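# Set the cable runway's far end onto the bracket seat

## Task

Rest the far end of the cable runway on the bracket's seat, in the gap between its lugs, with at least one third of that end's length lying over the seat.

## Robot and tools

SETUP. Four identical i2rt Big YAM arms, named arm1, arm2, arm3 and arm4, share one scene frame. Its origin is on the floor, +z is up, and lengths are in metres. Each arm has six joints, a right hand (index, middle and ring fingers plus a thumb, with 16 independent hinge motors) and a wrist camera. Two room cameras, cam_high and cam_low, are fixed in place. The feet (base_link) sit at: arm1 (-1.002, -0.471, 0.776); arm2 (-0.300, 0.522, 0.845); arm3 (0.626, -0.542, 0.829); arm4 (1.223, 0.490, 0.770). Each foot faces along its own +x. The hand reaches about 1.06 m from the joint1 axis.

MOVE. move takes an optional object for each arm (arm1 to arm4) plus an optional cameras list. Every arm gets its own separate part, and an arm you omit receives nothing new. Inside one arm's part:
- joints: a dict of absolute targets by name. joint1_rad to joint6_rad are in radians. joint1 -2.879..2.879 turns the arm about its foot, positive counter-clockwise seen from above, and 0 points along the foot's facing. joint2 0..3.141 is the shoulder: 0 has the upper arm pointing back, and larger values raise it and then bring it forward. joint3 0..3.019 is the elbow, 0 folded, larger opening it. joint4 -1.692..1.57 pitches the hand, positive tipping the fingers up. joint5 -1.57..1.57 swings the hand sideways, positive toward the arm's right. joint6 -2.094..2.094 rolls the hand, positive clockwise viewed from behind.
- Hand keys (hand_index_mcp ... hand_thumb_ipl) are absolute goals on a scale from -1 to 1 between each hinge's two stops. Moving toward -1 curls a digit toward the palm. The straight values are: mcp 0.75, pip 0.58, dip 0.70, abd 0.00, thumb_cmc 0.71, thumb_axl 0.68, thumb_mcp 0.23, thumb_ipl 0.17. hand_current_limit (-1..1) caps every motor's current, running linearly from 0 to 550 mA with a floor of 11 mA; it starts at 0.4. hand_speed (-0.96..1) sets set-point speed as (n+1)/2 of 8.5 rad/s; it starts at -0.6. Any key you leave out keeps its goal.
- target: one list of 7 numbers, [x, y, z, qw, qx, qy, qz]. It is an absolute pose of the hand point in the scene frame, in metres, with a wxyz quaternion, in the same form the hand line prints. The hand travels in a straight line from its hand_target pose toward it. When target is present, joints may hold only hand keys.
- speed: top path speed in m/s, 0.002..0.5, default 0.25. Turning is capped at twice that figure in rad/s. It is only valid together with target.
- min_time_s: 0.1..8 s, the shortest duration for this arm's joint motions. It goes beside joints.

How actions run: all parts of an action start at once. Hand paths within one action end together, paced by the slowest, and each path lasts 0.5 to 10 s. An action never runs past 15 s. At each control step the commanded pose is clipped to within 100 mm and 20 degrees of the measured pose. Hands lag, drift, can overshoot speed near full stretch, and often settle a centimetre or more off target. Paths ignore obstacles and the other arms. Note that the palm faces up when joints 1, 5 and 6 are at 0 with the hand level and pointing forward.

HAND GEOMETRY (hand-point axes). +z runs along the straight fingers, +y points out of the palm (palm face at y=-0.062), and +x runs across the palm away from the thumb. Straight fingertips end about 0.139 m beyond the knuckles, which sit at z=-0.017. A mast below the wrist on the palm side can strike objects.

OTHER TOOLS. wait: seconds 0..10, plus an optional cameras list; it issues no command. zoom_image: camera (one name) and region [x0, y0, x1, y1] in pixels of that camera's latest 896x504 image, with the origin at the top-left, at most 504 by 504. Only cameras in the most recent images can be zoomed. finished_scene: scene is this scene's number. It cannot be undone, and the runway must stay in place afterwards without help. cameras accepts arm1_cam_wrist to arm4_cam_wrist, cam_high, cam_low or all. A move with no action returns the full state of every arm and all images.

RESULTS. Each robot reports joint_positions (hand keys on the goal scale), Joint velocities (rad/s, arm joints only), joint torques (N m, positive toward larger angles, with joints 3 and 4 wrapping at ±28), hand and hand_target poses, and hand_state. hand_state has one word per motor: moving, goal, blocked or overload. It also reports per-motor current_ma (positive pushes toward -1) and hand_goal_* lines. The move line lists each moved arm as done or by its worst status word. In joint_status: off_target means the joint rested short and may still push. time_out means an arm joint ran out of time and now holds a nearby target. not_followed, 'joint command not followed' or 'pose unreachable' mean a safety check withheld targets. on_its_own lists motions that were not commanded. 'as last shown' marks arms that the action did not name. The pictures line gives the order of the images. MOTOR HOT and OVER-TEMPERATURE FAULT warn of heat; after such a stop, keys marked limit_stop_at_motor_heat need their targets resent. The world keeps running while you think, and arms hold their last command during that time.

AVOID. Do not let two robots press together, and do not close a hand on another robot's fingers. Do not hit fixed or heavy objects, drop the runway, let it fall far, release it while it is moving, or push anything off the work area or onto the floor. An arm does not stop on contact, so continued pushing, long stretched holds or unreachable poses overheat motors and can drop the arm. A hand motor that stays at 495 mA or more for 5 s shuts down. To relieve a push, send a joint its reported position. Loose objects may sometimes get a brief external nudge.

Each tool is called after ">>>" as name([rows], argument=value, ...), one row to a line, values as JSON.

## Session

>>> move(cameras=["cam_high", "cam_low"])

>>> zoom_image(camera="cam_high", region=[320, 110, 490, 300])

>>> zoom_image(camera="cam_low", region=[290, 200, 530, 300])

>>> zoom_image(camera="cam_high", region=[460, 350, 590, 465])

>>> zoom_image(camera="cam_low", region=[570, 250, 710, 350])

Scene clock: 0.00 s.
Joint torques (N m): no reading
Heat: arm1: hottest joint3_rad 36 °C; arm2: hottest joint1_rad 33 °C; arm3: hottest joint3_rad 37 °C; arm4: hottest joint3_rad 35 °C.
Joint velocities: within noise
arm1.joint_positions: joint1_rad=-0.398 joint2_rad=+0.602 joint3_rad=+1.351 joint4_rad=-1.297 joint5_rad=+0.103 joint6_rad=+1.082 hand_index_mcp=+0.753 hand_index_abd=+0.000 hand_index_pip=+0.577 hand_index_dip=+0.696 hand_middle_mcp=+0.753 hand_middle_abd=+0.000 hand_middle_pip=+0.577 hand_middle_dip=+0.696 hand_ring_mcp=+0.753 hand_ring_abd=+0.000 hand_ring_pip=+0.577 hand_ring_dip=+0.696 hand_thumb_cmc=+0.714 hand_thumb_axl=+0.677 hand_thumb_mcp=+0.226 hand_thumb_ipl=+0.168 hand_current_limit=+0.400 hand_speed=-0.600
arm1.joint_status: not commanded
arm1.hand_state: goal,goal,goal,goal,goal,goal,goal,goal,goal,goal,goal,goal,goal,goal,goal,goal
arm1.index_mcp_current_ma: 0
arm1.index_abd_current_ma: 0
arm1.index_pip_current_ma: 0
arm1.index_dip_current_ma: 0
arm1.middle_mcp_current_ma: 0
arm1.middle_abd_current_ma: 0
arm1.middle_pip_current_ma: 0
arm1.middle_dip_current_ma: 0
arm1.ring_mcp_current_ma: 0
arm1.ring_abd_current_ma: 0
arm1.ring_pip_current_ma: 0
arm1.ring_dip_current_ma: 0
arm1.thumb_cmc_current_ma: 0
arm1.thumb_axl_current_ma: 0
arm1.thumb_mcp_current_ma: 0
arm1.thumb_ipl_current_ma: 0
arm1.hand_goal_index_mcp: 0.754
arm1.hand_goal_index_abd: 0.000
arm1.hand_goal_index_pip: 0.576
arm1.hand_goal_index_dip: 0.696
arm1.hand_goal_middle_mcp: 0.754
arm1.hand_goal_middle_abd: 0.000
arm1.hand_goal_middle_pip: 0.576
arm1.hand_goal_middle_dip: 0.696
arm1.hand_goal_ring_mcp: 0.754
arm1.hand_goal_ring_abd: 0.000
arm1.hand_goal_ring_pip: 0.576
arm1.hand_goal_ring_dip: 0.696
arm1.hand_goal_thumb_cmc: 0.714
arm1.hand_goal_thumb_axl: 0.678
arm1.hand_goal_thumb_mcp: 0.226
arm1.hand_goal_thumb_ipl: 0.168
arm1.hand: x=-0.7935 y=-0.3185 z=+1.3321 quat_wxyz=(-0.097, +0.641, +0.586, +0.486) (m; scene frame)
arm1.hand_target: x=-0.7951 y=-0.3214 z=+1.3455 quat_wxyz=(-0.101, +0.636, +0.580, +0.498) (m; scene frame)
arm1.hand_status: not commanded
arm2.joint_positions: joint1_rad=-0.335 joint2_rad=+0.622 joint3_rad=+1.419 joint4_rad=-1.286 joint5_rad=-0.094 joint6_rad=+1.158 hand_index_mcp=+0.753 hand_index_abd=+0.000 hand_index_pip=+0.577 hand_index_dip=+0.696 hand_middle_mcp=+0.753 hand_middle_abd=+0.000 hand_middle_pip=+0.577 hand_middle_dip=+0.696 hand_ring_mcp=+0.753 hand_ring_abd=+0.000 hand_ring_pip=+0.577 hand_ring_dip=+0.696 hand_thumb_cmc=+0.714 hand_thumb_axl=+0.677 hand_thumb_mcp=+0.226 hand_thumb_ipl=+0.168 hand_current_limit=+0.400 hand_speed=-0.600
arm2.joint_status: not commanded
arm2.hand_state: goal,goal,goal,goal,goal,goal,goal,goal,goal,goal,goal,goal,goal,goal,goal,goal
arm2.index_mcp_current_ma: 0
arm2.index_abd_current_ma: 0
arm2.index_pip_current_ma: 0
arm2.index_dip_current_ma: 0
arm2.middle_mcp_current_ma: 0
arm2.middle_abd_current_ma: 0
arm2.middle_pip_current_ma: 0
arm2.middle_dip_current_ma: 0
arm2.ring_mcp_current_ma: 0
arm2.ring_abd_current_ma: 0
arm2.ring_pip_current_ma: 0
arm2.ring_dip_current_ma: 0
arm2.thumb_cmc_current_ma: 0
arm2.thumb_axl_current_ma: 0
arm2.thumb_mcp_current_ma: 0
arm2.thumb_ipl_current_ma: 0
arm2.hand_goal_index_mcp: 0.754
arm2.hand_goal_index_abd: 0.000
arm2.hand_goal_index_pip: 0.576
arm2.hand_goal_index_dip: 0.696
arm2.hand_goal_middle_mcp: 0.754
arm2.hand_goal_middle_abd: 0.000
arm2.hand_goal_middle_pip: 0.576
arm2.hand_goal_middle_dip: 0.696
arm2.hand_goal_ring_mcp: 0.754
arm2.hand_goal_ring_abd: 0.000
arm2.hand_goal_ring_pip: 0.576
arm2.hand_goal_ring_dip: 0.696
arm2.hand_goal_thumb_cmc: 0.714
arm2.hand_goal_thumb_axl: 0.678
arm2.hand_goal_thumb_mcp: 0.226
arm2.hand_goal_thumb_ipl: 0.168
arm2.hand: x=-0.4789 y=+0.3341 z=+1.4176 quat_wxyz=(+0.472, +0.603, -0.606, +0.215) (m; scene frame)
arm2.hand_target: x=-0.4775 y=+0.3370 z=+1.4264 quat_wxyz=(+0.480, +0.600, -0.602, +0.217) (m; scene frame)
arm2.hand_status: not commanded
arm3.joint_positions: joint1_rad=-0.280 joint2_rad=+0.649 joint3_rad=+1.397 joint4_rad=-1.266 joint5_rad=+0.007 joint6_rad=+1.167 hand_index_mcp=+0.753 hand_index_abd=+0.000 hand_index_pip=+0.577 hand_index_dip=+0.696 hand_middle_mcp=+0.753 hand_middle_abd=+0.000 hand_middle_pip=+0.577 hand_middle_dip=+0.696 hand_ring_mcp=+0.753 hand_ring_abd=+0.000 hand_ring_pip=+0.577 hand_ring_dip=+0.696 hand_thumb_cmc=+0.714 hand_thumb_axl=+0.677 hand_thumb_mcp=+0.226 hand_thumb_ipl=+0.168 hand_current_limit=+0.400 hand_speed=-0.600
arm3.joint_status: not commanded
arm3.hand_state: goal,goal,goal,goal,goal,goal,goal,goal,goal,goal,goal,goal,goal,goal,goal,goal
arm3.index_mcp_current_ma: 0
arm3.index_abd_current_ma: 0
arm3.index_pip_current_ma: 0
arm3.index_dip_current_ma: 0
arm3.middle_mcp_current_ma: 0
arm3.middle_abd_current_ma: 0
arm3.middle_pip_current_ma: 0
arm3.middle_dip_current_ma: 0
arm3.ring_mcp_current_ma: 0
arm3.ring_abd_current_ma: 0
arm3.ring_pip_current_ma: 0
arm3.ring_dip_current_ma: 0
arm3.thumb_cmc_current_ma: 0
arm3.thumb_axl_current_ma: 0
arm3.thumb_mcp_current_ma: 0
arm3.thumb_ipl_current_ma: 0
arm3.hand_goal_index_mcp: 0.754
arm3.hand_goal_index_abd: 0.000
arm3.hand_goal_index_pip: 0.576
arm3.hand_goal_index_dip: 0.696
arm3.hand_goal_middle_mcp: 0.754
arm3.hand_goal_middle_abd: 0.000
arm3.hand_goal_middle_pip: 0.576
arm3.hand_goal_middle_dip: 0.696
arm3.hand_goal_ring_mcp: 0.754
arm3.hand_goal_ring_abd: 0.000
arm3.hand_goal_ring_pip: 0.576
arm3.hand_goal_ring_dip: 0.696
arm3.hand_goal_thumb_cmc: 0.714
arm3.hand_goal_thumb_axl: 0.678
arm3.hand_goal_thumb_mcp: 0.226
arm3.hand_goal_thumb_ipl: 0.168
arm3.hand: x=+0.7617 y=-0.3013 z=+1.3911 quat_wxyz=(-0.242, +0.538, +0.676, +0.442) (m; scene frame)
arm3.hand_target: x=+0.7613 y=-0.3046 z=+1.4073 quat_wxyz=(-0.249, +0.532, +0.668, +0.456) (m; scene frame)
arm3.hand_status: not commanded
arm4.joint_positions: joint1_rad=+0.255 joint2_rad=+0.607 joint3_rad=+1.340 joint4_rad=-1.302 joint5_rad=+0.094 joint6_rad=+1.068 hand_index_mcp=+0.753 hand_index_abd=+0.000 hand_index_pip=+0.577 hand_index_dip=+0.696 hand_middle_mcp=+0.753 hand_middle_abd=+0.000 hand_middle_pip=+0.577 hand_middle_dip=+0.696 hand_ring_mcp=+0.753 hand_ring_abd=+0.000 hand_ring_pip=+0.577 hand_ring_dip=+0.696 hand_thumb_cmc=+0.714 hand_thumb_axl=+0.677 hand_thumb_mcp=+0.226 hand_thumb_ipl=+0.168 hand_current_limit=+0.400 hand_speed=-0.600
arm4.joint_status: not commanded
arm4.hand_state: goal,goal,goal,goal,goal,goal,goal,goal,goal,goal,goal,goal,goal,goal,goal,goal
arm4.index_mcp_current_ma: 0
arm4.index_abd_current_ma: 0
arm4.index_pip_current_ma: 0
arm4.index_dip_current_ma: 0
arm4.middle_mcp_current_ma: 0
arm4.middle_abd_current_ma: 0
arm4.middle_pip_current_ma: 0
arm4.middle_dip_current_ma: 0
arm4.ring_mcp_current_ma: 0
arm4.ring_abd_current_ma: 0
arm4.ring_pip_current_ma: 0
arm4.ring_dip_current_ma: 0
arm4.thumb_cmc_current_ma: 0
arm4.thumb_axl_current_ma: 0
arm4.thumb_mcp_current_ma: 0
arm4.thumb_ipl_current_ma: 0
arm4.hand_goal_index_mcp: 0.754
arm4.hand_goal_index_abd: 0.000
arm4.hand_goal_index_pip: 0.576
arm4.hand_goal_index_dip: 0.696
arm4.hand_goal_middle_mcp: 0.754
arm4.hand_goal_middle_abd: 0.000
arm4.hand_goal_middle_pip: 0.576
arm4.hand_goal_middle_dip: 0.696
arm4.hand_goal_ring_mcp: 0.754
arm4.hand_goal_ring_abd: 0.000
arm4.hand_goal_ring_pip: 0.576
arm4.hand_goal_ring_dip: 0.696
arm4.hand_goal_thumb_cmc: 0.714
arm4.hand_goal_thumb_axl: 0.678
arm4.hand_goal_thumb_mcp: 0.226
arm4.hand_goal_thumb_ipl: 0.168
arm4.hand: x=+1.2151 y=+0.2269 z=+1.3183 quat_wxyz=(+0.388, +0.815, -0.319, +0.290) (m; scene frame)
arm4.hand_target: x=+1.2140 y=+0.2295 z=+1.3284 quat_wxyz=(+0.395, +0.809, -0.317, +0.296) (m; scene frame)
arm4.hand_status: not commanded
pictures: cam_high, cam_low

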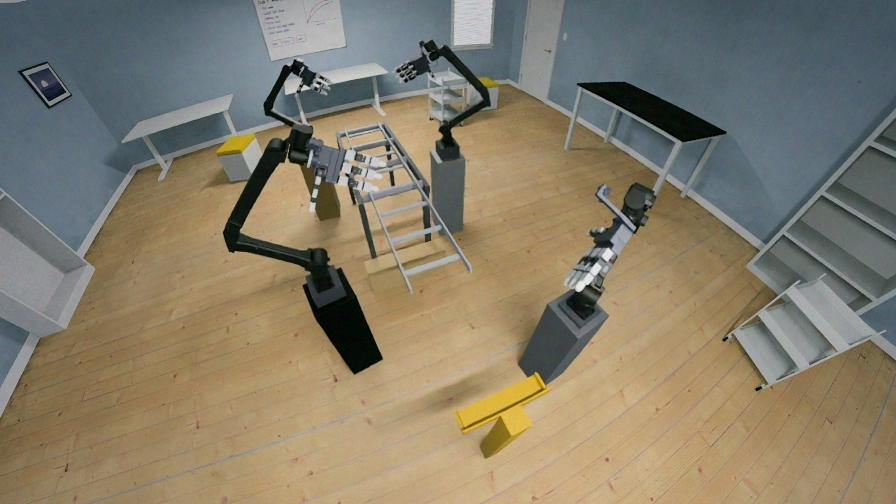

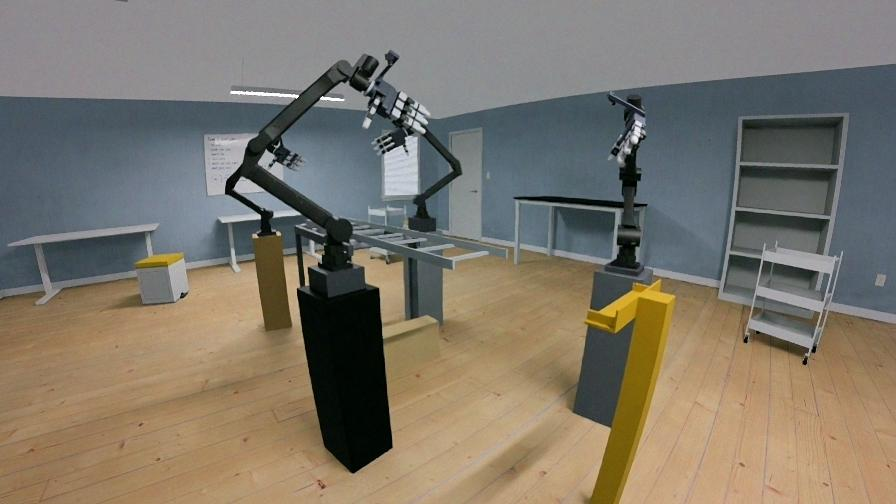

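Scaled by 2.653 from the camera's 896x504 image, which has a finer 1280x720 frame.

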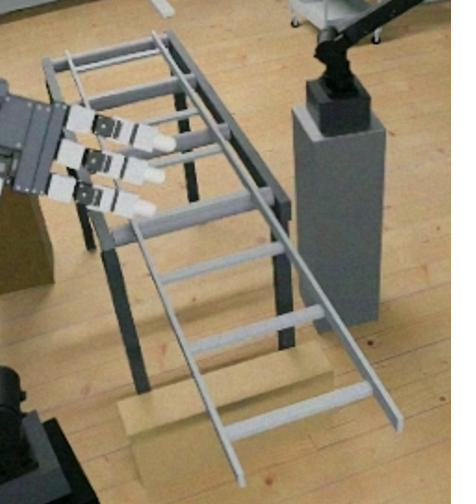

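Scaled by 2.100 from the camera's 896x504 image, which has a finer 1280x720 frame.

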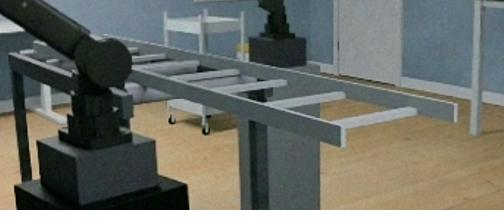

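Scaled by 3.877 from the camera's 896x504 image, which has a finer 1280x720 frame.

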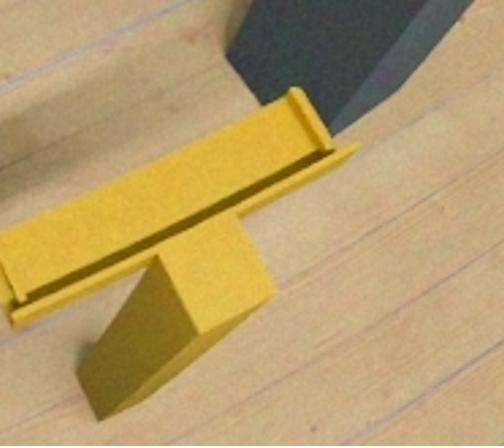

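Scaled by 3.600 from the camera's 896x504 image, which has a finer 1280x720 frame.

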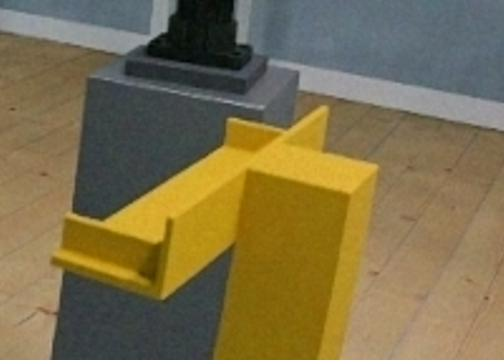

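>>> zoom_image(camera="cam_high", region=[440, 350, 570, 460])

>>> move(arm4={"joints": {"joint1_rad": -0.76, "joint2_rad": 0.935, "joint3_rad": 0.36, "joint4_rad": 0.59, "joint5_rad": -0.27, "joint6_rad": 0}, "min_time_s": 3}, arm3={"joints": {"joint1_rad": -1.2, "joint2_rad": 1.5, "joint3_rad": 1.3, "joint4_rad": 0.2, "joint5_rad": 0, "joint6_rad": 0, "hand_index_mcp": -0.5, "hand_middle_mcp": -0.5, "hand_ring_mcp": -0.5}, "min_time_s": 3})

>>> move(arm4={"target": [0.97, 0.070, 0.82, 0.7071, 0.7071, -0.009, -0.009], "speed": 0.25})

Scaled by 3.877 from the camera's 896x504 image, which has a finer 1280x720 frame.

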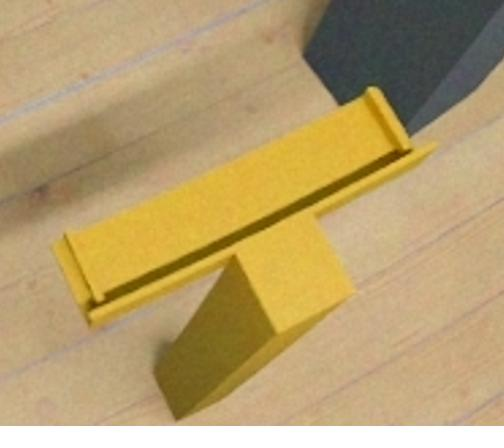

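Scene clock: 18.40 s.
Joint torques (N m): arm1=[0.32 0.91 9.24 2.69 -0.02 -0.1] | arm2=[0.85 0.62 10.39 2.37 -0.12 -0.06] | arm3=[-0.91 -13.74 8.51 3 -0.08 -0.27] | arm4=[-1.14 -1.9 8.92 3.51 -0.31 -0.35]
Heat: arm1: hottest joint3_rad 40 °C; arm2: hottest joint3_rad 34 °C; arm3: hottest joint3_rad 38 °C; arm4: hottest joint3_rad 37 °C.
move: arm3 done; arm4 done
Joint velocities: within noise
arm1, arm2: as last shown
arm1.joint_positions: joint1_rad=-0.398 joint2_rad=+0.602 joint3_rad=+1.351 joint4_rad=-1.297 joint5_rad=+0.103 joint6_rad=+1.082 hand_index_mcp=+0.755 hand_index_abd=+0.000 hand_index_pip=+0.577 hand_index_dip=+0.696 hand_middle_mcp=+0.755 hand_middle_abd=+0.000 hand_middle_pip=+0.577 hand_middle_dip=+0.696 hand_ring_mcp=+0.755 hand_ring_abd=+0.000 hand_ring_pip=+0.577 hand_ring_dip=+0.696 hand_thumb_cmc=+0.715 hand_thumb_axl=+0.677 hand_thumb_mcp=+0.226 hand_thumb_ipl=+0.168 hand_current_limit=+0.400 hand_speed=-0.600
arm1.index_mcp_current_ma: 5
arm1.index_abd_current_ma: 1
arm1.index_pip_current_ma: 3
arm1.middle_mcp_current_ma: 5
arm1.middle_abd_current_ma: 1
arm1.middle_pip_current_ma: 3
arm1.ring_mcp_current_ma: 5
arm1.ring_abd_current_ma: 1
arm1.ring_pip_current_ma: 3
arm1.thumb_cmc_current_ma: 4
arm1.thumb_axl_current_ma: -3
arm1.thumb_mcp_current_ma: -1
arm1.thumb_ipl_current_ma: -1
arm2.joint_positions: joint1_rad=-0.335 joint2_rad=+0.622 joint3_rad=+1.419 joint4_rad=-1.286 joint5_rad=-0.094 joint6_rad=+1.158 hand_index_mcp=+0.754 hand_index_abd=+0.001 hand_index_pip=+0.577 hand_index_dip=+0.696 hand_middle_mcp=+0.754 hand_middle_abd=+0.001 hand_middle_pip=+0.577 hand_middle_dip=+0.696 hand_ring_mcp=+0.754 hand_ring_abd=+0.001 hand_ring_pip=+0.577 hand_ring_dip=+0.696 hand_thumb_cmc=+0.714 hand_thumb_axl=+0.677 hand_thumb_mcp=+0.226 hand_thumb_ipl=+0.168 hand_current_limit=+0.400 hand_speed=-0.600
arm2.index_abd_current_ma: 1
arm2.index_pip_current_ma: 1
arm2.middle_abd_current_ma: 1
arm2.middle_pip_current_ma: 1
arm2.ring_abd_current_ma: 1
arm2.ring_pip_current_ma: 1
arm2.thumb_axl_current_ma: -1
arm3.joint_positions: joint1_rad=-1.198 joint2_rad=+1.505 joint3_rad=+1.304 joint4_rad=+0.178 joint5_rad=+0.002 joint6_rad=+0.017 hand_index_mcp=-0.495 hand_index_abd=+0.001 hand_index_pip=+0.577 hand_index_dip=+0.696 hand_middle_mcp=-0.495 hand_middle_abd=+0.001 hand_middle_pip=+0.577 hand_middle_dip=+0.696 hand_ring_mcp=-0.495 hand_ring_abd=+0.001 hand_ring_pip=+0.577 hand_ring_dip=+0.696 hand_thumb_cmc=+0.721 hand_thumb_axl=+0.677 hand_thumb_mcp=+0.226 hand_thumb_ipl=+0.168 hand_current_limit=+0.400 hand_speed=-0.600
arm3.joint_status: all done
arm3.hand_state: goal,goal,goal,goal,goal,goal,goal,goal,goal,goal,goal,goal,goal,goal,goal,goal
arm3.index_mcp_current_ma: 6
arm3.index_abd_current_ma: 0
arm3.index_pip_current_ma: 0
arm3.index_dip_current_ma: 0
arm3.middle_mcp_current_ma: 6
arm3.middle_abd_current_ma: 0
arm3.middle_pip_current_ma: 0
arm3.middle_dip_current_ma: 0
arm3.ring_mcp_current_ma: 5
arm3.ring_abd_current_ma: 0
arm3.ring_pip_current_ma: 0
arm3.ring_dip_current_ma: 0
arm3.thumb_cmc_current_ma: 9
arm3.thumb_axl_current_ma: 0
arm3.thumb_mcp_current_ma: 0
arm3.thumb_ipl_current_ma: 0
arm3.hand_goal_index_mcp: -0.500
arm3.hand_goal_index_abd: 0.000
arm3.hand_goal_index_pip: 0.576
arm3.hand_goal_index_dip: 0.696
arm3.hand_goal_middle_mcp: -0.500
arm3.hand_goal_middle_abd: 0.000
arm3.hand_goal_middle_pip: 0.576
arm3.hand_goal_middle_dip: 0.696
arm3.hand_goal_ring_mcp: -0.500
arm3.hand_goal_ring_abd: 0.000
arm3.hand_goal_ring_pip: 0.576
arm3.hand_goal_ring_dip: 0.696
arm3.hand_goal_thumb_cmc: 0.714
arm3.hand_goal_thumb_axl: 0.678
arm3.hand_goal_thumb_mcp: 0.226
arm3.hand_goal_thumb_ipl: 0.168
arm3.hand: x=+1.2510 y=-0.2463 z=+1.3416 quat_wxyz=(+0.354, +0.379, +0.608, +0.601) (m; scene frame)
arm3.hand_target: x=+1.2476 y=-0.2477 z=+1.3484 quat_wxyz=(+0.363, +0.369, +0.605, +0.605) (m; scene frame)
arm3.hand_status: not commanded
arm4.joint_positions: joint1_rad=-0.746 joint2_rad=+0.921 joint3_rad=+0.366 joint4_rad=+0.570 joint5_rad=-0.266 joint6_rad=+0.014 hand_index_mcp=+0.762 hand_index_abd=+0.001 hand_index_pip=+0.577 hand_index_dip=+0.696 hand_middle_mcp=+0.762 hand_middle_abd=+0.001 hand_middle_pip=+0.577 hand_middle_dip=+0.696 hand_ring_mcp=+0.763 hand_ring_abd=+0.001 hand_ring_pip=+0.577 hand_ring_dip=+0.696 hand_thumb_cmc=+0.721 hand_thumb_axl=+0.677 hand_thumb_mcp=+0.226 hand_thumb_ipl=+0.168 hand_current_limit=+0.400 hand_speed=-0.600
arm4.joint_status: all done
arm4.hand_state: goal,goal,goal,goal,goal,goal,goal,goal,goal,goal,goal,goal,goal,goal,goal,goal
arm4.index_mcp_current_ma: 34
arm4.index_abd_current_ma: 1
arm4.index_pip_current_ma: 2
arm4.index_dip_current_ma: 0
arm4.middle_mcp_current_ma: 31
arm4.middle_abd_current_ma: 1
arm4.middle_pip_current_ma: 2
arm4.middle_dip_current_ma: 0
arm4.ring_mcp_current_ma: 35
arm4.ring_abd_current_ma: 1
arm4.ring_pip_current_ma: 2
arm4.ring_dip_current_ma: 0
arm4.thumb_cmc_current_ma: 27
arm4.thumb_axl_current_ma: -3
arm4.thumb_mcp_current_ma: -1
arm4.thumb_ipl_current_ma: -1
arm4.hand_goal_index_mcp: 0.754
arm4.hand_goal_index_abd: 0.000
arm4.hand_goal_index_pip: 0.576
arm4.hand_goal_index_dip: 0.696
arm4.hand_goal_middle_mcp: 0.754
arm4.hand_goal_middle_abd: 0.000
arm4.hand_goal_middle_pip: 0.576
arm4.hand_goal_middle_dip: 0.696
arm4.hand_goal_ring_mcp: 0.754
arm4.hand_goal_ring_abd: 0.000
arm4.hand_goal_ring_pip: 0.576
arm4.hand_goal_ring_dip: 0.696
arm4.hand_goal_thumb_cmc: 0.714
arm4.hand_goal_thumb_axl: 0.678
arm4.hand_goal_thumb_mcp: 0.226
arm4.hand_goal_thumb_ipl: 0.168
arm4.hand: x=+0.9941 y=+0.1399 z=+1.1306 quat_wxyz=(+0.703, +0.689, -0.131, -0.121) (m; scene frame)
arm4.hand_target: x=+0.9905 y=+0.1418 z=+1.1266 quat_wxyz=(+0.701, +0.689, -0.130, -0.129) (m; scene frame)
arm4.hand_status: not commanded
pictures: none

Scene clock: 20.50 s.
Joint torques (N m): arm1=[0.38 0.91 9.22 2.71 0 -0.1] | arm2=[0.79 0.85 10.37 2.36 -0.13 -0.05] | arm3=[-1.03 -13.8 8.57 2.91 -0.09 -0.29] | arm4=[-1.14 -11.05 2.06 3.19 -0.44 -0.35]
Heat: arm1: hottest joint3_rad 40 °C; arm2: hottest joint3_rad 34 °C; arm3: hottest joint3_rad 38 °C; arm4: hottest joint3_rad 37 °C.
move: arm4 off_target
Joint velocities: within noise
arm1, arm2, arm3: as last shown
arm3.joint_positions: joint1_rad=-1.198 joint2_rad=+1.505 joint3_rad=+1.304 joint4_rad=+0.178 joint5_rad=+0.002 joint6_rad=+0.016 hand_index_mcp=-0.495 hand_index_abd=+0.001 hand_index_pip=+0.577 hand_index_dip=+0.696 hand_middle_mcp=-0.495 hand_middle_abd=+0.001 hand_middle_pip=+0.577 hand_middle_dip=+0.696 hand_ring_mcp=-0.495 hand_ring_abd=+0.001 hand_ring_pip=+0.577 hand_ring_dip=+0.696 hand_thumb_cmc=+0.721 hand_thumb_axl=+0.677 hand_thumb_mcp=+0.226 hand_thumb_ipl=+0.168 hand_current_limit=+0.400 hand_speed=-0.600
arm4.joint_positions: joint1_rad=-0.874 joint2_rad=+2.265 joint3_rad=+0.543 joint4_rad=+1.567 joint5_rad=-0.760 joint6_rad=-0.101 hand_index_mcp=+0.763 hand_index_abd=+0.001 hand_index_pip=+0.577 hand_index_dip=+0.696 hand_middle_mcp=+0.762 hand_middle_abd=+0.001 hand_middle_pip=+0.577 hand_middle_dip=+0.696 hand_ring_mcp=+0.763 hand_ring_abd=+0.001 hand_ring_pip=+0.577 hand_ring_dip=+0.696 hand_thumb_cmc=+0.721 hand_thumb_axl=+0.677 hand_thumb_mcp=+0.226 hand_thumb_ipl=+0.168 hand_current_limit=+0.400 hand_speed=-0.600
arm4.joint_status: not commanded
arm4.hand_state: goal,goal,goal,goal,goal,goal,goal,goal,goal,goal,goal,goal,goal,goal,goal,goal
arm4.index_mcp_current_ma: 35
arm4.index_abd_current_ma: 1
arm4.index_pip_current_ma: 2
arm4.index_dip_current_ma: 0
arm4.middle_mcp_current_ma: 32
arm4.middle_abd_current_ma: 1
arm4.middle_pip_current_ma: 2
arm4.middle_dip_current_ma: 0
arm4.ring_mcp_current_ma: 36
arm4.ring_abd_current_ma: 1
arm4.ring_pip_current_ma: 2
arm4.ring_dip_current_ma: 0
arm4.thumb_cmc_current_ma: 28
arm4.thumb_axl_current_ma: -3
arm4.thumb_mcp_current_ma: -1
arm4.thumb_ipl_current_ma: -1
arm4.hand_goal_index_mcp: 0.754
arm4.hand_goal_index_abd: 0.000
arm4.hand_goal_index_pip: 0.576
arm4.hand_goal_index_dip: 0.696
arm4.hand_goal_middle_mcp: 0.754
arm4.hand_goal_middle_abd: 0.000
arm4.hand_goal_middle_pip: 0.576
arm4.hand_goal_middle_dip: 0.696
arm4.hand_goal_ring_mcp: 0.754
arm4.hand_goal_ring_abd: 0.000
arm4.hand_goal_ring_pip: 0.576
arm4.hand_goal_ring_dip: 0.696
arm4.hand_goal_thumb_cmc: 0.714
arm4.hand_goal_thumb_axl: 0.678
arm4.hand_goal_thumb_mcp: 0.226
arm4.hand_goal_thumb_ipl: 0.168
arm4.hand: x=+0.9743 y=+0.0663 z=+0.8245 quat_wxyz=(+0.668, +0.744, +0.001, +0.009) (m; scene frame)
arm4.hand_target: x=+0.9698 y=+0.0699 z=+0.8203 quat_wxyz=(+0.670, +0.742, +0.003, -0.001) (m; scene frame)
arm4.hand_status: off_target (0.007 m and 6.6 deg from the pose sent, 0.319 m and 19.1 deg at the start; a joint's target at an end of its range on 32 of 63 steps)
pictures: none

>>> move(arm4={"target": [0.565, 0.029, 0.81, 0.7070, 0.7070, -0.0123, -0.0123], "speed": 0.25}, arm3={"target": [1.22, -0.19, 1.15, 0.0123, 0.0123, 0.7070, 0.7070], "speed": 0.2}, cameras=["cam_low", "cam_high", "arm4_cam_wrist"])

>>> zoom_image(camera="cam_high", region=[360, 160, 500, 300])

Scene clock: 37.97 s.
Joint torques (N m): arm1=[0.38 0.91 9.26 2.71 0 -0.11] | arm2=[0.79 0.73 10.39 2.39 -0.12 -0.06] | arm3=[-1.61 -16.21 11.15 2.4 -0.24 -0.28] | arm4=[-0.56 -20.6 9.96 1.58 -0.32 -0.1]
Heat: arm1: hottest joint3_rad 42 °C; arm2: hottest joint3_rad 36 °C; arm3: hottest joint3_rad 40 °C; arm4: hottest joint3_rad 37 °C.
move: arm3 off_target; arm4 off_target
Joint velocities: within noise
arm1, arm2: as last shown
arm3.joint_positions: joint1_rad=-1.360 joint2_rad=+1.899 joint3_rad=+1.196 joint4_rad=+0.601 joint5_rad=-1.223 joint6_rad=-0.010 hand_index_mcp=-0.495 hand_index_abd=+0.001 hand_index_pip=+0.577 hand_index_dip=+0.696 hand_middle_mcp=-0.495 hand_middle_abd=+0.001 hand_middle_pip=+0.577 hand_middle_dip=+0.696 hand_ring_mcp=-0.496 hand_ring_abd=+0.001 hand_ring_pip=+0.577 hand_ring_dip=+0.696 hand_thumb_cmc=+0.721 hand_thumb_axl=+0.677 hand_thumb_mcp=+0.226 hand_thumb_ipl=+0.168 hand_current_limit=+0.400 hand_speed=-0.600
arm3.joint_status: not commanded
arm3.hand_state: goal,goal,goal,goal,goal,goal,goal,goal,goal,goal,goal,goal,goal,goal,goal,goal
arm3.index_mcp_current_ma: 5
arm3.index_abd_current_ma: 0
arm3.index_pip_current_ma: 0
arm3.index_dip_current_ma: 0
arm3.middle_mcp_current_ma: 5
arm3.middle_abd_current_ma: 0
arm3.middle_pip_current_ma: 0
arm3.middle_dip_current_ma: 0
arm3.ring_mcp_current_ma: 5
arm3.ring_abd_current_ma: 0
arm3.ring_pip_current_ma: 0
arm3.ring_dip_current_ma: 0
arm3.thumb_cmc_current_ma: 9
arm3.thumb_axl_current_ma: 0
arm3.thumb_mcp_current_ma: 0
arm3.thumb_ipl_current_ma: 0
arm3.hand_goal_index_mcp: -0.500
arm3.hand_goal_index_abd: 0.000
arm3.hand_goal_index_pip: 0.576
arm3.hand_goal_index_dip: 0.696
arm3.hand_goal_middle_mcp: -0.500
arm3.hand_goal_middle_abd: 0.000
arm3.hand_goal_middle_pip: 0.576
arm3.hand_goal_middle_dip: 0.696
arm3.hand_goal_ring_mcp: -0.500
arm3.hand_goal_ring_abd: 0.000
arm3.hand_goal_ring_pip: 0.576
arm3.hand_goal_ring_dip: 0.696
arm3.hand_goal_thumb_cmc: 0.714
arm3.hand_goal_thumb_axl: 0.678
arm3.hand_goal_thumb_mcp: 0.226
arm3.hand_goal_thumb_ipl: 0.168
arm3.hand: x=+1.2063 y=-0.1864 z=+1.1160 quat_wxyz=(-0.024, +0.042, +0.716, +0.696) (m; scene frame)
arm3.hand_target: x=+1.2176 y=-0.1910 z=+1.1496 quat_wxyz=(+0.013, +0.013, +0.707, +0.707) (m; scene frame)
arm3.hand_status: off_target (0.037 m and 5.6 deg from the pose sent, 0.202 m and 60.5 deg at the start)
arm4.joint_positions: joint1_rad=-1.253 joint2_rad=+2.577 joint3_rad=+1.665 joint4_rad=+0.914 joint5_rad=-1.101 joint6_rad=-0.031 hand_index_mcp=+0.763 hand_index_abd=+0.001 hand_index_pip=+0.577 hand_index_dip=+0.696 hand_middle_mcp=+0.762 hand_middle_abd=+0.001 hand_middle_pip=+0.577 hand_middle_dip=+0.696 hand_ring_mcp=+0.763 hand_ring_abd=+0.001 hand_ring_pip=+0.577 hand_ring_dip=+0.696 hand_thumb_cmc=+0.721 hand_thumb_axl=+0.677 hand_thumb_mcp=+0.226 hand_thumb_ipl=+0.168 hand_current_limit=+0.400 hand_speed=-0.600
arm4.joint_status: not commanded
arm4.hand_state: goal,goal,goal,goal,goal,goal,goal,goal,goal,goal,goal,goal,goal,goal,goal,goal
arm4.index_mcp_current_ma: 35
arm4.index_abd_current_ma: 1
arm4.index_pip_current_ma: 2
arm4.index_dip_current_ma: 0
arm4.middle_mcp_current_ma: 32
arm4.middle_abd_current_ma: 1
arm4.middle_pip_current_ma: 2
arm4.middle_dip_current_ma: 0
arm4.ring_mcp_current_ma: 36
arm4.ring_abd_current_ma: 1
arm4.ring_pip_current_ma: 2
arm4.ring_dip_current_ma: 0
arm4.thumb_cmc_current_ma: 28
arm4.thumb_axl_current_ma: -3
arm4.thumb_mcp_current_ma: -1
arm4.thumb_ipl_current_ma: -1
arm4.hand_goal_index_mcp: 0.754
arm4.hand_goal_index_abd: 0.000
arm4.hand_goal_index_pip: 0.576
arm4.hand_goal_index_dip: 0.696
arm4.hand_goal_middle_mcp: 0.754
arm4.hand_goal_middle_abd: 0.000
arm4.hand_goal_middle_pip: 0.576
arm4.hand_goal_middle_dip: 0.696
arm4.hand_goal_ring_mcp: 0.754
arm4.hand_goal_ring_abd: 0.000
arm4.hand_goal_ring_pip: 0.576
arm4.hand_goal_ring_dip: 0.696
arm4.hand_goal_thumb_cmc: 0.714
arm4.hand_goal_thumb_axl: 0.678
arm4.hand_goal_thumb_mcp: 0.226
arm4.hand_goal_thumb_ipl: 0.168
arm4.hand: x=+0.5764 y=+0.0262 z=+0.8278 quat_wxyz=(+0.709, +0.705, -0.001, -0.020) (m; scene frame)
arm4.hand_target: x=+0.5661 y=+0.0298 z=+0.8101 quat_wxyz=(+0.707, +0.707, -0.013, -0.013) (m; scene frame)
arm4.hand_status: off_target (0.021 m and 1.6 deg from the pose sent, 0.411 m and 6.8 deg at the start)
pictures: arm4_cam_wrist, cam_high, cam_low

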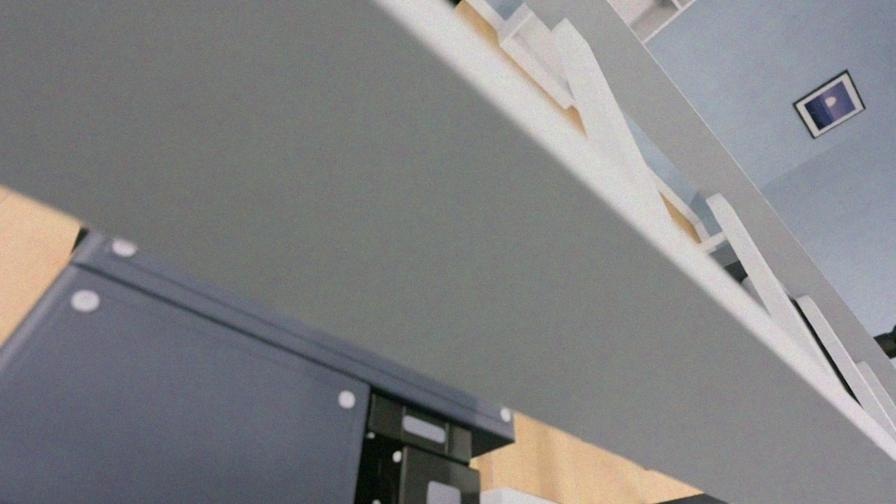

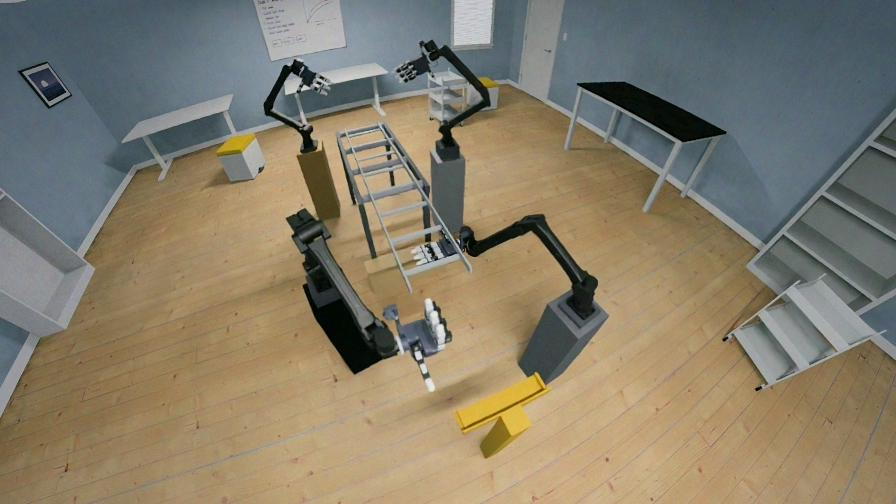

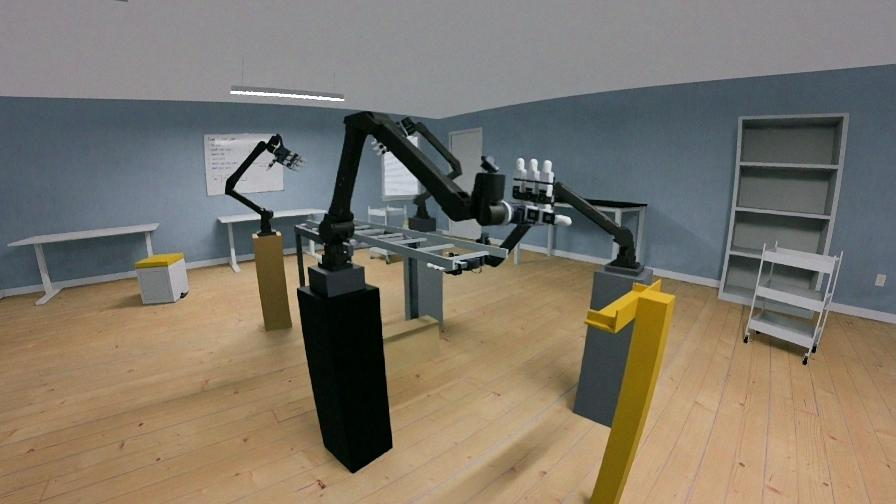

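Scaled by 3.600 from the camera's 896x504 image, which has a finer 1280x720 frame.

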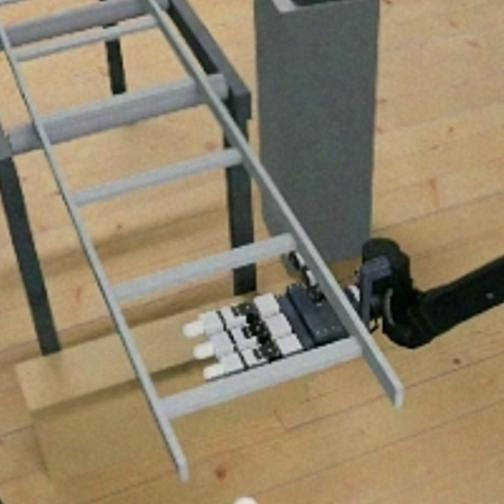

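>>> move(arm4={"joints": {"hand_index_mcp": -0.5, "hand_middle_mcp": -0.5, "hand_ring_mcp": -0.5}}, arm3={"target": [1.16, -0.18, 0.68, 0.0123, 0.0123, 0.7070, 0.7070], "speed": 0.25})

>>> move(arm4={"target": [0.575, 0.018, 0.878, 0.7070, 0.7070, -0.0123, -0.0123], "speed": 0.1})

>>> move(arm4={"target": [0.76, 0.012, 0.885, 0.7070, 0.7070, -0.0123, -0.0123], "speed": 0.12}, cameras=["cam_low", "cam_high"])

>>> zoom_image(camera="cam_high", region=[370, 180, 530, 340])

Scene clock: 46.47 s.
Joint torques (N m): arm1=[0.38 0.67 9.21 2.74 -0.01 -0.08] | arm2=[0.91 0.85 10.43 2.35 -0.12 -0.07] | arm3=[0.26 -18.43 3.81 2.43 0.02 0] | arm4=[-0.62 -20.6 9.87 1.52 -0.33 -0.1]
Heat: arm1: hottest joint3_rad 43 °C; arm2: hottest joint3_rad 36 °C; arm3: hottest joint3_rad 41 °C; arm4: hottest joint3_rad 38 °C.
move: arm3 off_target; arm4 done
Joint velocities: within noise
arm1, arm2: as last shown
arm3.joint_positions: joint1_rad=-1.338 joint2_rad=+2.927 joint3_rad=+1.483 joint4_rad=+1.380 joint5_rad=-1.183 joint6_rad=-0.037 hand_index_mcp=-0.495 hand_index_abd=+0.001 hand_index_pip=+0.577 hand_index_dip=+0.696 hand_middle_mcp=-0.495 hand_middle_abd=+0.001 hand_middle_pip=+0.577 hand_middle_dip=+0.696 hand_ring_mcp=-0.496 hand_ring_abd=+0.001 hand_ring_pip=+0.577 hand_ring_dip=+0.696 hand_thumb_cmc=+0.722 hand_thumb_axl=+0.677 hand_thumb_mcp=+0.226 hand_thumb_ipl=+0.168 hand_current_limit=+0.400 hand_speed=-0.600
arm3.joint_status: not commanded
arm3.hand_state: goal,goal,goal,goal,goal,goal,goal,goal,goal,goal,goal,goal,goal,goal,goal,goal
arm3.index_mcp_current_ma: 5
arm3.index_abd_current_ma: 0
arm3.index_pip_current_ma: 0
arm3.index_dip_current_ma: 0
arm3.middle_mcp_current_ma: 5
arm3.middle_abd_current_ma: 0
arm3.middle_pip_current_ma: 0
arm3.middle_dip_current_ma: 0
arm3.ring_mcp_current_ma: 5
arm3.ring_abd_current_ma: 0
arm3.ring_pip_current_ma: 0
arm3.ring_dip_current_ma: 0
arm3.thumb_cmc_current_ma: 10
arm3.thumb_axl_current_ma: 0
arm3.thumb_mcp_current_ma: 0
arm3.thumb_ipl_current_ma: 0
arm3.hand_goal_index_mcp: -0.500
arm3.hand_goal_index_abd: 0.000
arm3.hand_goal_index_pip: 0.576
arm3.hand_goal_index_dip: 0.696
arm3.hand_goal_middle_mcp: -0.500
arm3.hand_goal_middle_abd: 0.000
arm3.hand_goal_middle_pip: 0.576
arm3.hand_goal_middle_dip: 0.696
arm3.hand_goal_ring_mcp: -0.500
arm3.hand_goal_ring_abd: 0.000
arm3.hand_goal_ring_pip: 0.576
arm3.hand_goal_ring_dip: 0.696
arm3.hand_goal_thumb_cmc: 0.714
arm3.hand_goal_thumb_axl: 0.678
arm3.hand_goal_thumb_mcp: 0.226
arm3.hand_goal_thumb_ipl: 0.168
arm3.hand: x=+1.1550 y=-0.1889 z=+0.6683 quat_wxyz=(+0.005, +0.026, +0.713, +0.700) (m; scene frame)
arm3.hand_target: x=+1.1595 y=-0.1801 z=+0.6800 quat_wxyz=(+0.012, +0.012, +0.707, +0.707) (m; scene frame)
arm3.hand_status: off_target (0.015 m and 2.1 deg from the pose sent, 0.438 m and 5.7 deg at the start)
arm4.joint_positions: joint1_rad=-1.253 joint2_rad=+2.578 joint3_rad=+1.665 joint4_rad=+0.913 joint5_rad=-1.102 joint6_rad=-0.031 hand_index_mcp=-0.495 hand_index_abd=+0.001 hand_index_pip=+0.577 hand_index_dip=+0.696 hand_middle_mcp=-0.496 hand_middle_abd=+0.001 hand_middle_pip=+0.577 hand_middle_dip=+0.696 hand_ring_mcp=-0.495 hand_ring_abd=+0.001 hand_ring_pip=+0.577 hand_ring_dip=+0.696 hand_thumb_cmc=+0.721 hand_thumb_axl=+0.677 hand_thumb_mcp=+0.226 hand_thumb_ipl=+0.168 hand_current_limit=+0.400 hand_speed=-0.600
arm4.joint_status: all done
arm4.hand_state: goal,goal,goal,goal,goal,goal,goal,goal,goal,goal,goal,goal,goal,goal,goal,goal
arm4.index_mcp_current_ma: 18
arm4.index_abd_current_ma: 1
arm4.index_pip_current_ma: 2
arm4.index_dip_current_ma: 0
arm4.middle_mcp_current_ma: 17
arm4.middle_abd_current_ma: 1
arm4.middle_pip_current_ma: 2
arm4.middle_dip_current_ma: 0
arm4.ring_mcp_current_ma: 19
arm4.ring_abd_current_ma: 1
arm4.ring_pip_current_ma: 2
arm4.ring_dip_current_ma: 0
arm4.thumb_cmc_current_ma: 28
arm4.thumb_axl_current_ma: -3
arm4.thumb_mcp_current_ma: -1
arm4.thumb_ipl_current_ma: -1
arm4.hand_goal_index_mcp: -0.500
arm4.hand_goal_index_abd: 0.000
arm4.hand_goal_index_pip: 0.576
arm4.hand_goal_index_dip: 0.696
arm4.hand_goal_middle_mcp: -0.500
arm4.hand_goal_middle_abd: 0.000
arm4.hand_goal_middle_pip: 0.576
arm4.hand_goal_middle_dip: 0.696
arm4.hand_goal_ring_mcp: -0.500
arm4.hand_goal_ring_abd: 0.000
arm4.hand_goal_ring_pip: 0.576
arm4.hand_goal_ring_dip: 0.696
arm4.hand_goal_thumb_cmc: 0.714
arm4.hand_goal_thumb_axl: 0.678
arm4.hand_goal_thumb_mcp: 0.226
arm4.hand_goal_thumb_ipl: 0.168
arm4.hand: x=+0.5764 y=+0.0262 z=+0.8270 quat_wxyz=(+0.709, +0.705, -0.002, -0.019) (m; scene frame)
arm4.hand_target: x=+0.5661 y=+0.0298 z=+0.8102 quat_wxyz=(+0.707, +0.707, -0.013, -0.012) (m; scene frame)
arm4.hand_status: not commanded
pictures: none

Scene clock: 47.73 s.
Joint torques (N m): arm1=[0.32 1.03 9.25 2.71 0.01 -0.1] | arm2=[0.85 0.97 10.43 2.33 -0.12 -0.05] | arm3=[0.21 -18.55 3.85 2.44 -0.01 0] | arm4=[0.97 -25.88 6.87 1.46 -0.04 -0.2]
Heat: arm1: hottest joint3_rad 43 °C; arm2: hottest joint3_rad 36 °C; arm3: hottest joint3_rad 41 °C; arm4: hottest joint3_rad 38 °C.
move: arm4 off_target
Joint velocities: within noise
arm1, arm2, arm3: as last shown
arm3.joint_positions: joint1_rad=-1.338 joint2_rad=+2.927 joint3_rad=+1.483 joint4_rad=+1.380 joint5_rad=-1.183 joint6_rad=-0.036 hand_index_mcp=-0.495 hand_index_abd=+0.001 hand_index_pip=+0.577 hand_index_dip=+0.696 hand_middle_mcp=-0.495 hand_middle_abd=+0.001 hand_middle_pip=+0.577 hand_middle_dip=+0.696 hand_ring_mcp=-0.496 hand_ring_abd=+0.001 hand_ring_pip=+0.577 hand_ring_dip=+0.696 hand_thumb_cmc=+0.722 hand_thumb_axl=+0.677 hand_thumb_mcp=+0.226 hand_thumb_ipl=+0.168 hand_current_limit=+0.400 hand_speed=-0.600
arm3.hand: x=+1.1550 y=-0.1889 z=+0.6683 quat_wxyz=(+0.004, +0.027, +0.713, +0.700) (m; scene frame)
arm4.joint_positions: joint1_rad=-1.253 joint2_rad=+2.497 joint3_rad=+1.628 joint4_rad=+0.850 joint5_rad=-1.088 joint6_rad=-0.017 hand_index_mcp=-0.496 hand_index_abd=+0.000 hand_index_pip=+0.577 hand_index_dip=+0.696 hand_middle_mcp=-0.496 hand_middle_abd=+0.000 hand_middle_pip=+0.577 hand_middle_dip=+0.696 hand_ring_mcp=-0.495 hand_ring_abd=+0.000 hand_ring_pip=+0.577 hand_ring_dip=+0.696 hand_thumb_cmc=+0.732 hand_thumb_axl=+0.680 hand_thumb_mcp=+0.226 hand_thumb_ipl=+0.168 hand_current_limit=+0.400 hand_speed=-0.600
arm4.joint_status: not commanded
arm4.hand_state: goal,goal,goal,goal,goal,goal,goal,goal,goal,goal,goal,goal,goal,goal,goal,goal
arm4.index_mcp_current_ma: 16
arm4.index_abd_current_ma: 1
arm4.index_pip_current_ma: 2
arm4.index_dip_current_ma: 0
arm4.middle_mcp_current_ma: 16
arm4.middle_abd_current_ma: 1
arm4.middle_pip_current_ma: 2
arm4.middle_dip_current_ma: 0
arm4.ring_mcp_current_ma: 18
arm4.ring_abd_current_ma: 1
arm4.ring_pip_current_ma: 2
arm4.ring_dip_current_ma: 0
arm4.thumb_cmc_current_ma: 73
arm4.thumb_axl_current_ma: 8
arm4.thumb_mcp_current_ma: -1
arm4.thumb_ipl_current_ma: -1
arm4.hand_goal_index_mcp: -0.500
arm4.hand_goal_index_abd: 0.000
arm4.hand_goal_index_pip: 0.576
arm4.hand_goal_index_dip: 0.696
arm4.hand_goal_middle_mcp: -0.500
arm4.hand_goal_middle_abd: 0.000
arm4.hand_goal_middle_pip: 0.576
arm4.hand_goal_middle_dip: 0.696
arm4.hand_goal_ring_mcp: -0.500
arm4.hand_goal_ring_abd: 0.000
arm4.hand_goal_ring_pip: 0.576
arm4.hand_goal_ring_dip: 0.696
arm4.hand_goal_thumb_cmc: 0.714
arm4.hand_goal_thumb_axl: 0.678
arm4.hand_goal_thumb_mcp: 0.226
arm4.hand_goal_thumb_ipl: 0.168
arm4.hand: x=+0.5711 y=+0.0260 z=+0.8620 quat_wxyz=(+0.705, +0.708, -0.017, -0.013) (m; scene frame)
arm4.hand_target: x=+0.5751 y=+0.0182 z=+0.8780 quat_wxyz=(+0.707, +0.707, -0.012, -0.012) (m; scene frame)
arm4.hand_status: off_target (0.018 m and 0.6 deg from the pose sent, 0.052 m and 1.5 deg at the start)
pictures: none

Scene clock: 50.30 s.
Joint torques (N m): arm1=[0.44 0.85 9.22 2.77 0.01 -0.1] | arm2=[0.79 0.67 10.37 2.36 -0.12 -0.06] | arm3=[0.26 -18.43 3.81 2.41 0.03 0.03] | arm4=[0.56 -21.77 5.44 3.23 -0.06 -0.13]
Heat: arm1: hottest joint3_rad 43 °C; arm2: hottest joint3_rad 36 °C; arm3: hottest joint3_rad 41 °C; arm4: hottest joint3_rad 38 °C.
move: arm4 off_target
Joint velocities: within noise
arm1, arm2, arm3: as last shown
arm4.joint_positions: joint1_rad=-1.085 joint2_rad=+2.285 joint3_rad=+1.056 joint4_rad=+1.149 joint5_rad=-0.926 joint6_rad=-0.025 hand_index_mcp=-0.496 hand_index_abd=+0.000 hand_index_pip=+0.577 hand_index_dip=+0.696 hand_middle_mcp=-0.496 hand_middle_abd=+0.000 hand_middle_pip=+0.577 hand_middle_dip=+0.696 hand_ring_mcp=-0.496 hand_ring_abd=+0.000 hand_ring_pip=+0.577 hand_ring_dip=+0.696 hand_thumb_cmc=+0.732 hand_thumb_axl=+0.680 hand_thumb_mcp=+0.225 hand_thumb_ipl=+0.168 hand_current_limit=+0.400 hand_speed=-0.600
arm4.joint_status: not commanded
arm4.hand_state: goal,goal,goal,goal,goal,goal,goal,goal,goal,goal,goal,goal,goal,goal,goal,goal
arm4.index_mcp_current_ma: 17
arm4.index_abd_current_ma: 0
arm4.index_pip_current_ma: 2
arm4.index_dip_current_ma: 0
arm4.middle_mcp_current_ma: 16
arm4.middle_abd_current_ma: 0
arm4.middle_pip_current_ma: 2
arm4.middle_dip_current_ma: 0
arm4.ring_mcp_current_ma: 15
arm4.ring_abd_current_ma: 0
arm4.ring_pip_current_ma: 2
arm4.ring_dip_current_ma: 0
arm4.thumb_cmc_current_ma: 73
arm4.thumb_axl_current_ma: 8
arm4.thumb_mcp_current_ma: -2
arm4.thumb_ipl_current_ma: -1
arm4.hand_goal_index_mcp: -0.500
arm4.hand_goal_index_abd: 0.000
arm4.hand_goal_index_pip: 0.576
arm4.hand_goal_index_dip: 0.696
arm4.hand_goal_middle_mcp: -0.500
arm4.hand_goal_middle_abd: 0.000
arm4.hand_goal_middle_pip: 0.576
arm4.hand_goal_middle_dip: 0.696
arm4.hand_goal_ring_mcp: -0.500
arm4.hand_goal_ring_abd: 0.000
arm4.hand_goal_ring_pip: 0.576
arm4.hand_goal_ring_dip: 0.696
arm4.hand_goal_thumb_cmc: 0.714
arm4.hand_goal_thumb_axl: 0.678
arm4.hand_goal_thumb_mcp: 0.226
arm4.hand_goal_thumb_ipl: 0.168
arm4.hand: x=+0.7602 y=+0.0162 z=+0.8509 quat_wxyz=(+0.691, +0.722, -0.029, +0.004) (m; scene frame)
arm4.hand_target: x=+0.7606 y=+0.0123 z=+0.8843 quat_wxyz=(+0.707, +0.707, -0.012, -0.012) (m; scene frame)
arm4.hand_status: off_target (0.034 m and 3.7 deg from the pose sent, 0.191 m and 0.6 deg at the start)
pictures: cam_high, cam_low

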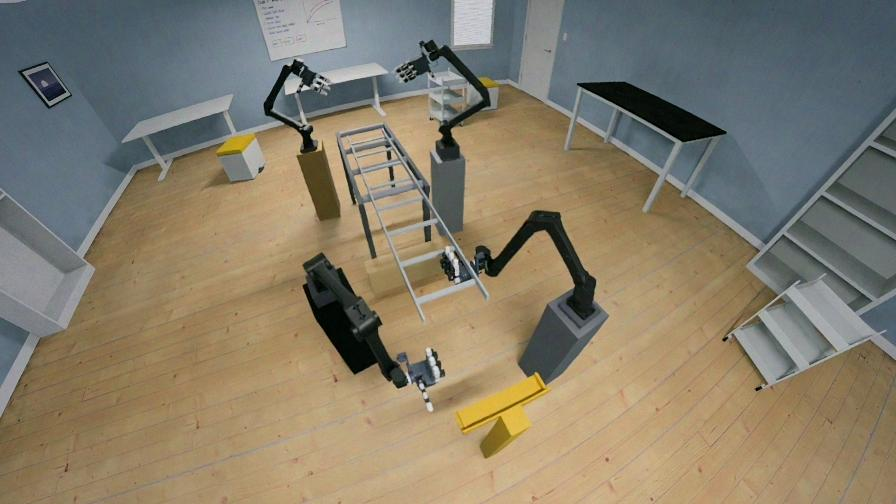

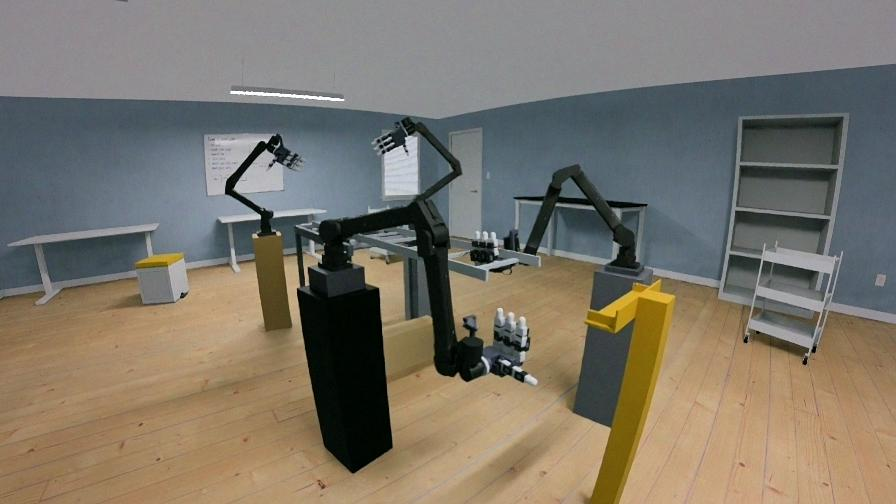

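Scaled by 3.150 from the camera's 896x504 image, which has a finer 1280x720 frame.

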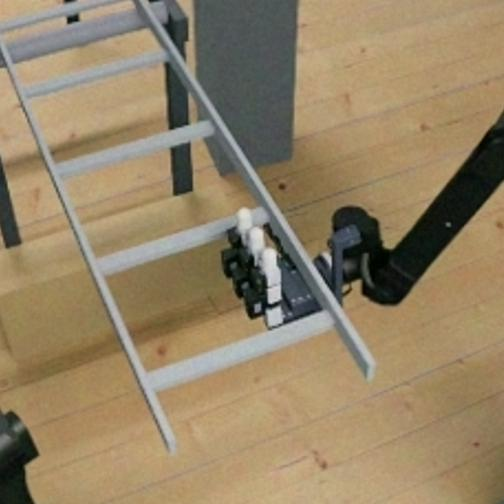

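>>> move(arm4={"target": [0.945, 0.006, 0.945, 0.7070, 0.7070, -0.0123, -0.0123], "speed": 0.11}, cameras=["cam_low", "cam_high"])

>>> zoom_image(camera="cam_high", region=[380, 220, 540, 380])

>>> zoom_image(camera="cam_low", region=[460, 200, 620, 320])

Scene clock: 55.63 s.
Joint torques (N m): arm1=[0.38 0.85 9.17 2.69 0 -0.11] | arm2=[0.97 0.67 10.45 2.35 -0.12 -0.05] | arm3=[0.32 -18.43 3.89 2.35 0.01 0.02] | arm4=[-0.15 -24.53 4.6 5.83 -0.67 0.55]
Heat: arm1: hottest joint3_rad 44 °C; arm2: hottest joint3_rad 37 °C; arm3: hottest joint3_rad 41 °C; arm4: hottest joint3_rad 38 °C.
move: arm4 off_target
Joint velocities: within noise
arm1, arm2, arm3: as last shown
arm4.joint_positions: joint1_rad=-0.791 joint2_rad=+2.108 joint3_rad=+0.611 joint4_rad=+1.253 joint5_rad=-0.638 joint6_rad=-0.107 hand_index_mcp=-0.496 hand_index_abd=+0.000 hand_index_pip=+0.577 hand_index_dip=+0.696 hand_middle_mcp=-0.496 hand_middle_abd=+0.000 hand_middle_pip=+0.577 hand_middle_dip=+0.696 hand_ring_mcp=-0.496 hand_ring_abd=+0.000 hand_ring_pip=+0.577 hand_ring_dip=+0.696 hand_thumb_cmc=+0.731 hand_thumb_axl=+0.680 hand_thumb_mcp=+0.225 hand_thumb_ipl=+0.168 hand_current_limit=+0.400 hand_speed=-0.600
arm4.joint_status: not commanded
arm4.hand_state: goal,goal,goal,goal,goal,goal,goal,goal,goal,goal,goal,goal,goal,goal,goal,goal
arm4.index_mcp_current_ma: 17
arm4.index_abd_current_ma: 0
arm4.index_pip_current_ma: 2
arm4.index_dip_current_ma: 0
arm4.middle_mcp_current_ma: 16
arm4.middle_abd_current_ma: 0
arm4.middle_pip_current_ma: 2
arm4.middle_dip_current_ma: 0
arm4.ring_mcp_current_ma: 14
arm4.ring_abd_current_ma: 0
arm4.ring_pip_current_ma: 2
arm4.ring_dip_current_ma: 0
arm4.thumb_cmc_current_ma: 70
arm4.thumb_axl_current_ma: 8
arm4.thumb_mcp_current_ma: -2
arm4.thumb_ipl_current_ma: -1
arm4.hand_goal_index_mcp: -0.500
arm4.hand_goal_index_abd: 0.000
arm4.hand_goal_index_pip: 0.576
arm4.hand_goal_index_dip: 0.696
arm4.hand_goal_middle_mcp: -0.500
arm4.hand_goal_middle_abd: 0.000
arm4.hand_goal_middle_pip: 0.576
arm4.hand_goal_middle_dip: 0.696
arm4.hand_goal_ring_mcp: -0.500
arm4.hand_goal_ring_abd: 0.000
arm4.hand_goal_ring_pip: 0.576
arm4.hand_goal_ring_dip: 0.696
arm4.hand_goal_thumb_cmc: 0.714
arm4.hand_goal_thumb_axl: 0.678
arm4.hand_goal_thumb_mcp: 0.226
arm4.hand_goal_thumb_ipl: 0.168
arm4.hand: x=+0.9607 y=+0.0116 z=+0.8415 quat_wxyz=(+0.636, +0.771, -0.024, +0.010) (m; scene frame)
arm4.hand_target: x=+0.9503 y=+0.0097 z=+0.9340 quat_wxyz=(+0.706, +0.708, -0.007, -0.010) (m; scene frame)
arm4.hand_status: off_target (0.105 m and 11.3 deg from the pose sent, 0.208 m and 3.6 deg at the start; pose on its path clipped on 32 of 81 steps)
pictures: cam_high, cam_low

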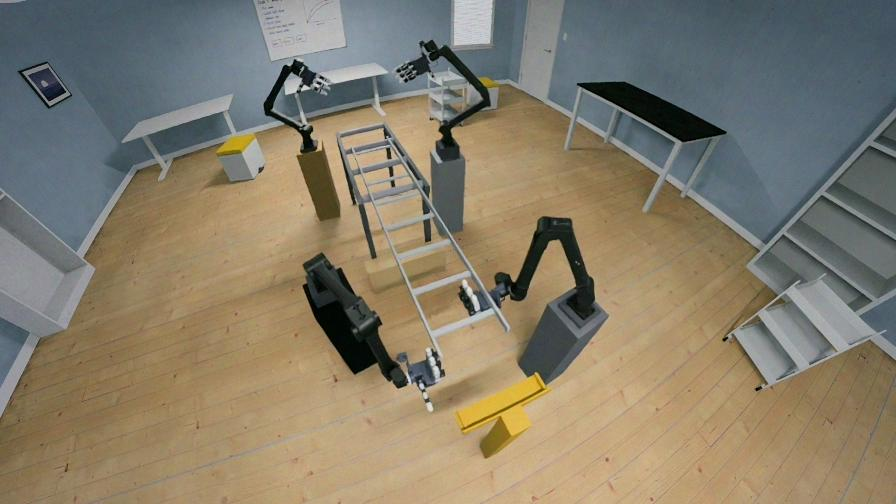

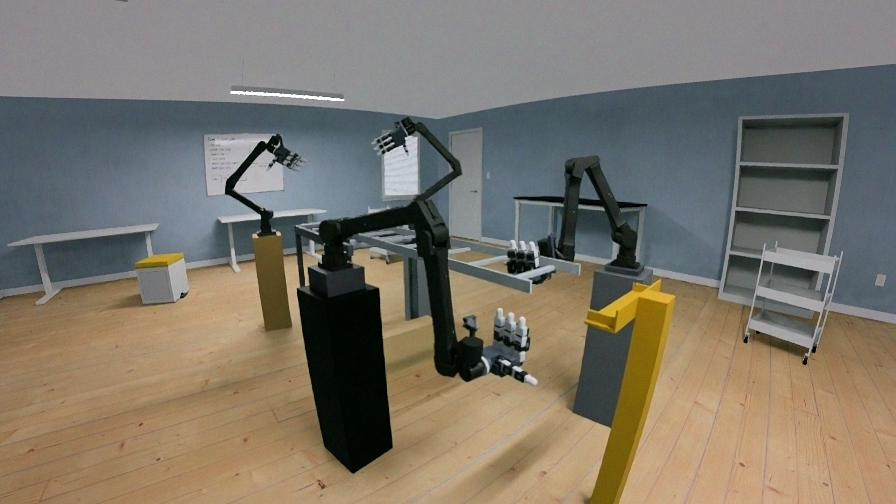

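Scaled by 3.150 from the camera's 896x504 image, which has a finer 1280x720 frame.

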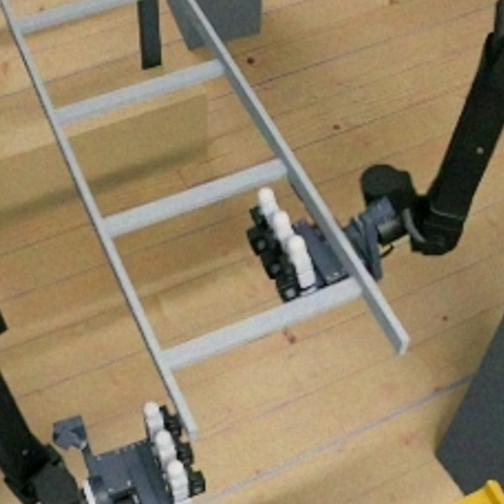

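Scaled by 3.150 from the camera's 896x504 image, which has a finer 1280x720 frame.

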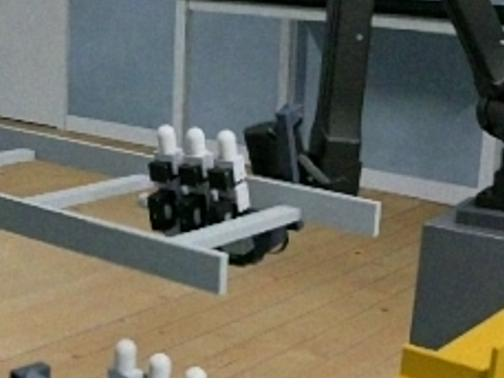

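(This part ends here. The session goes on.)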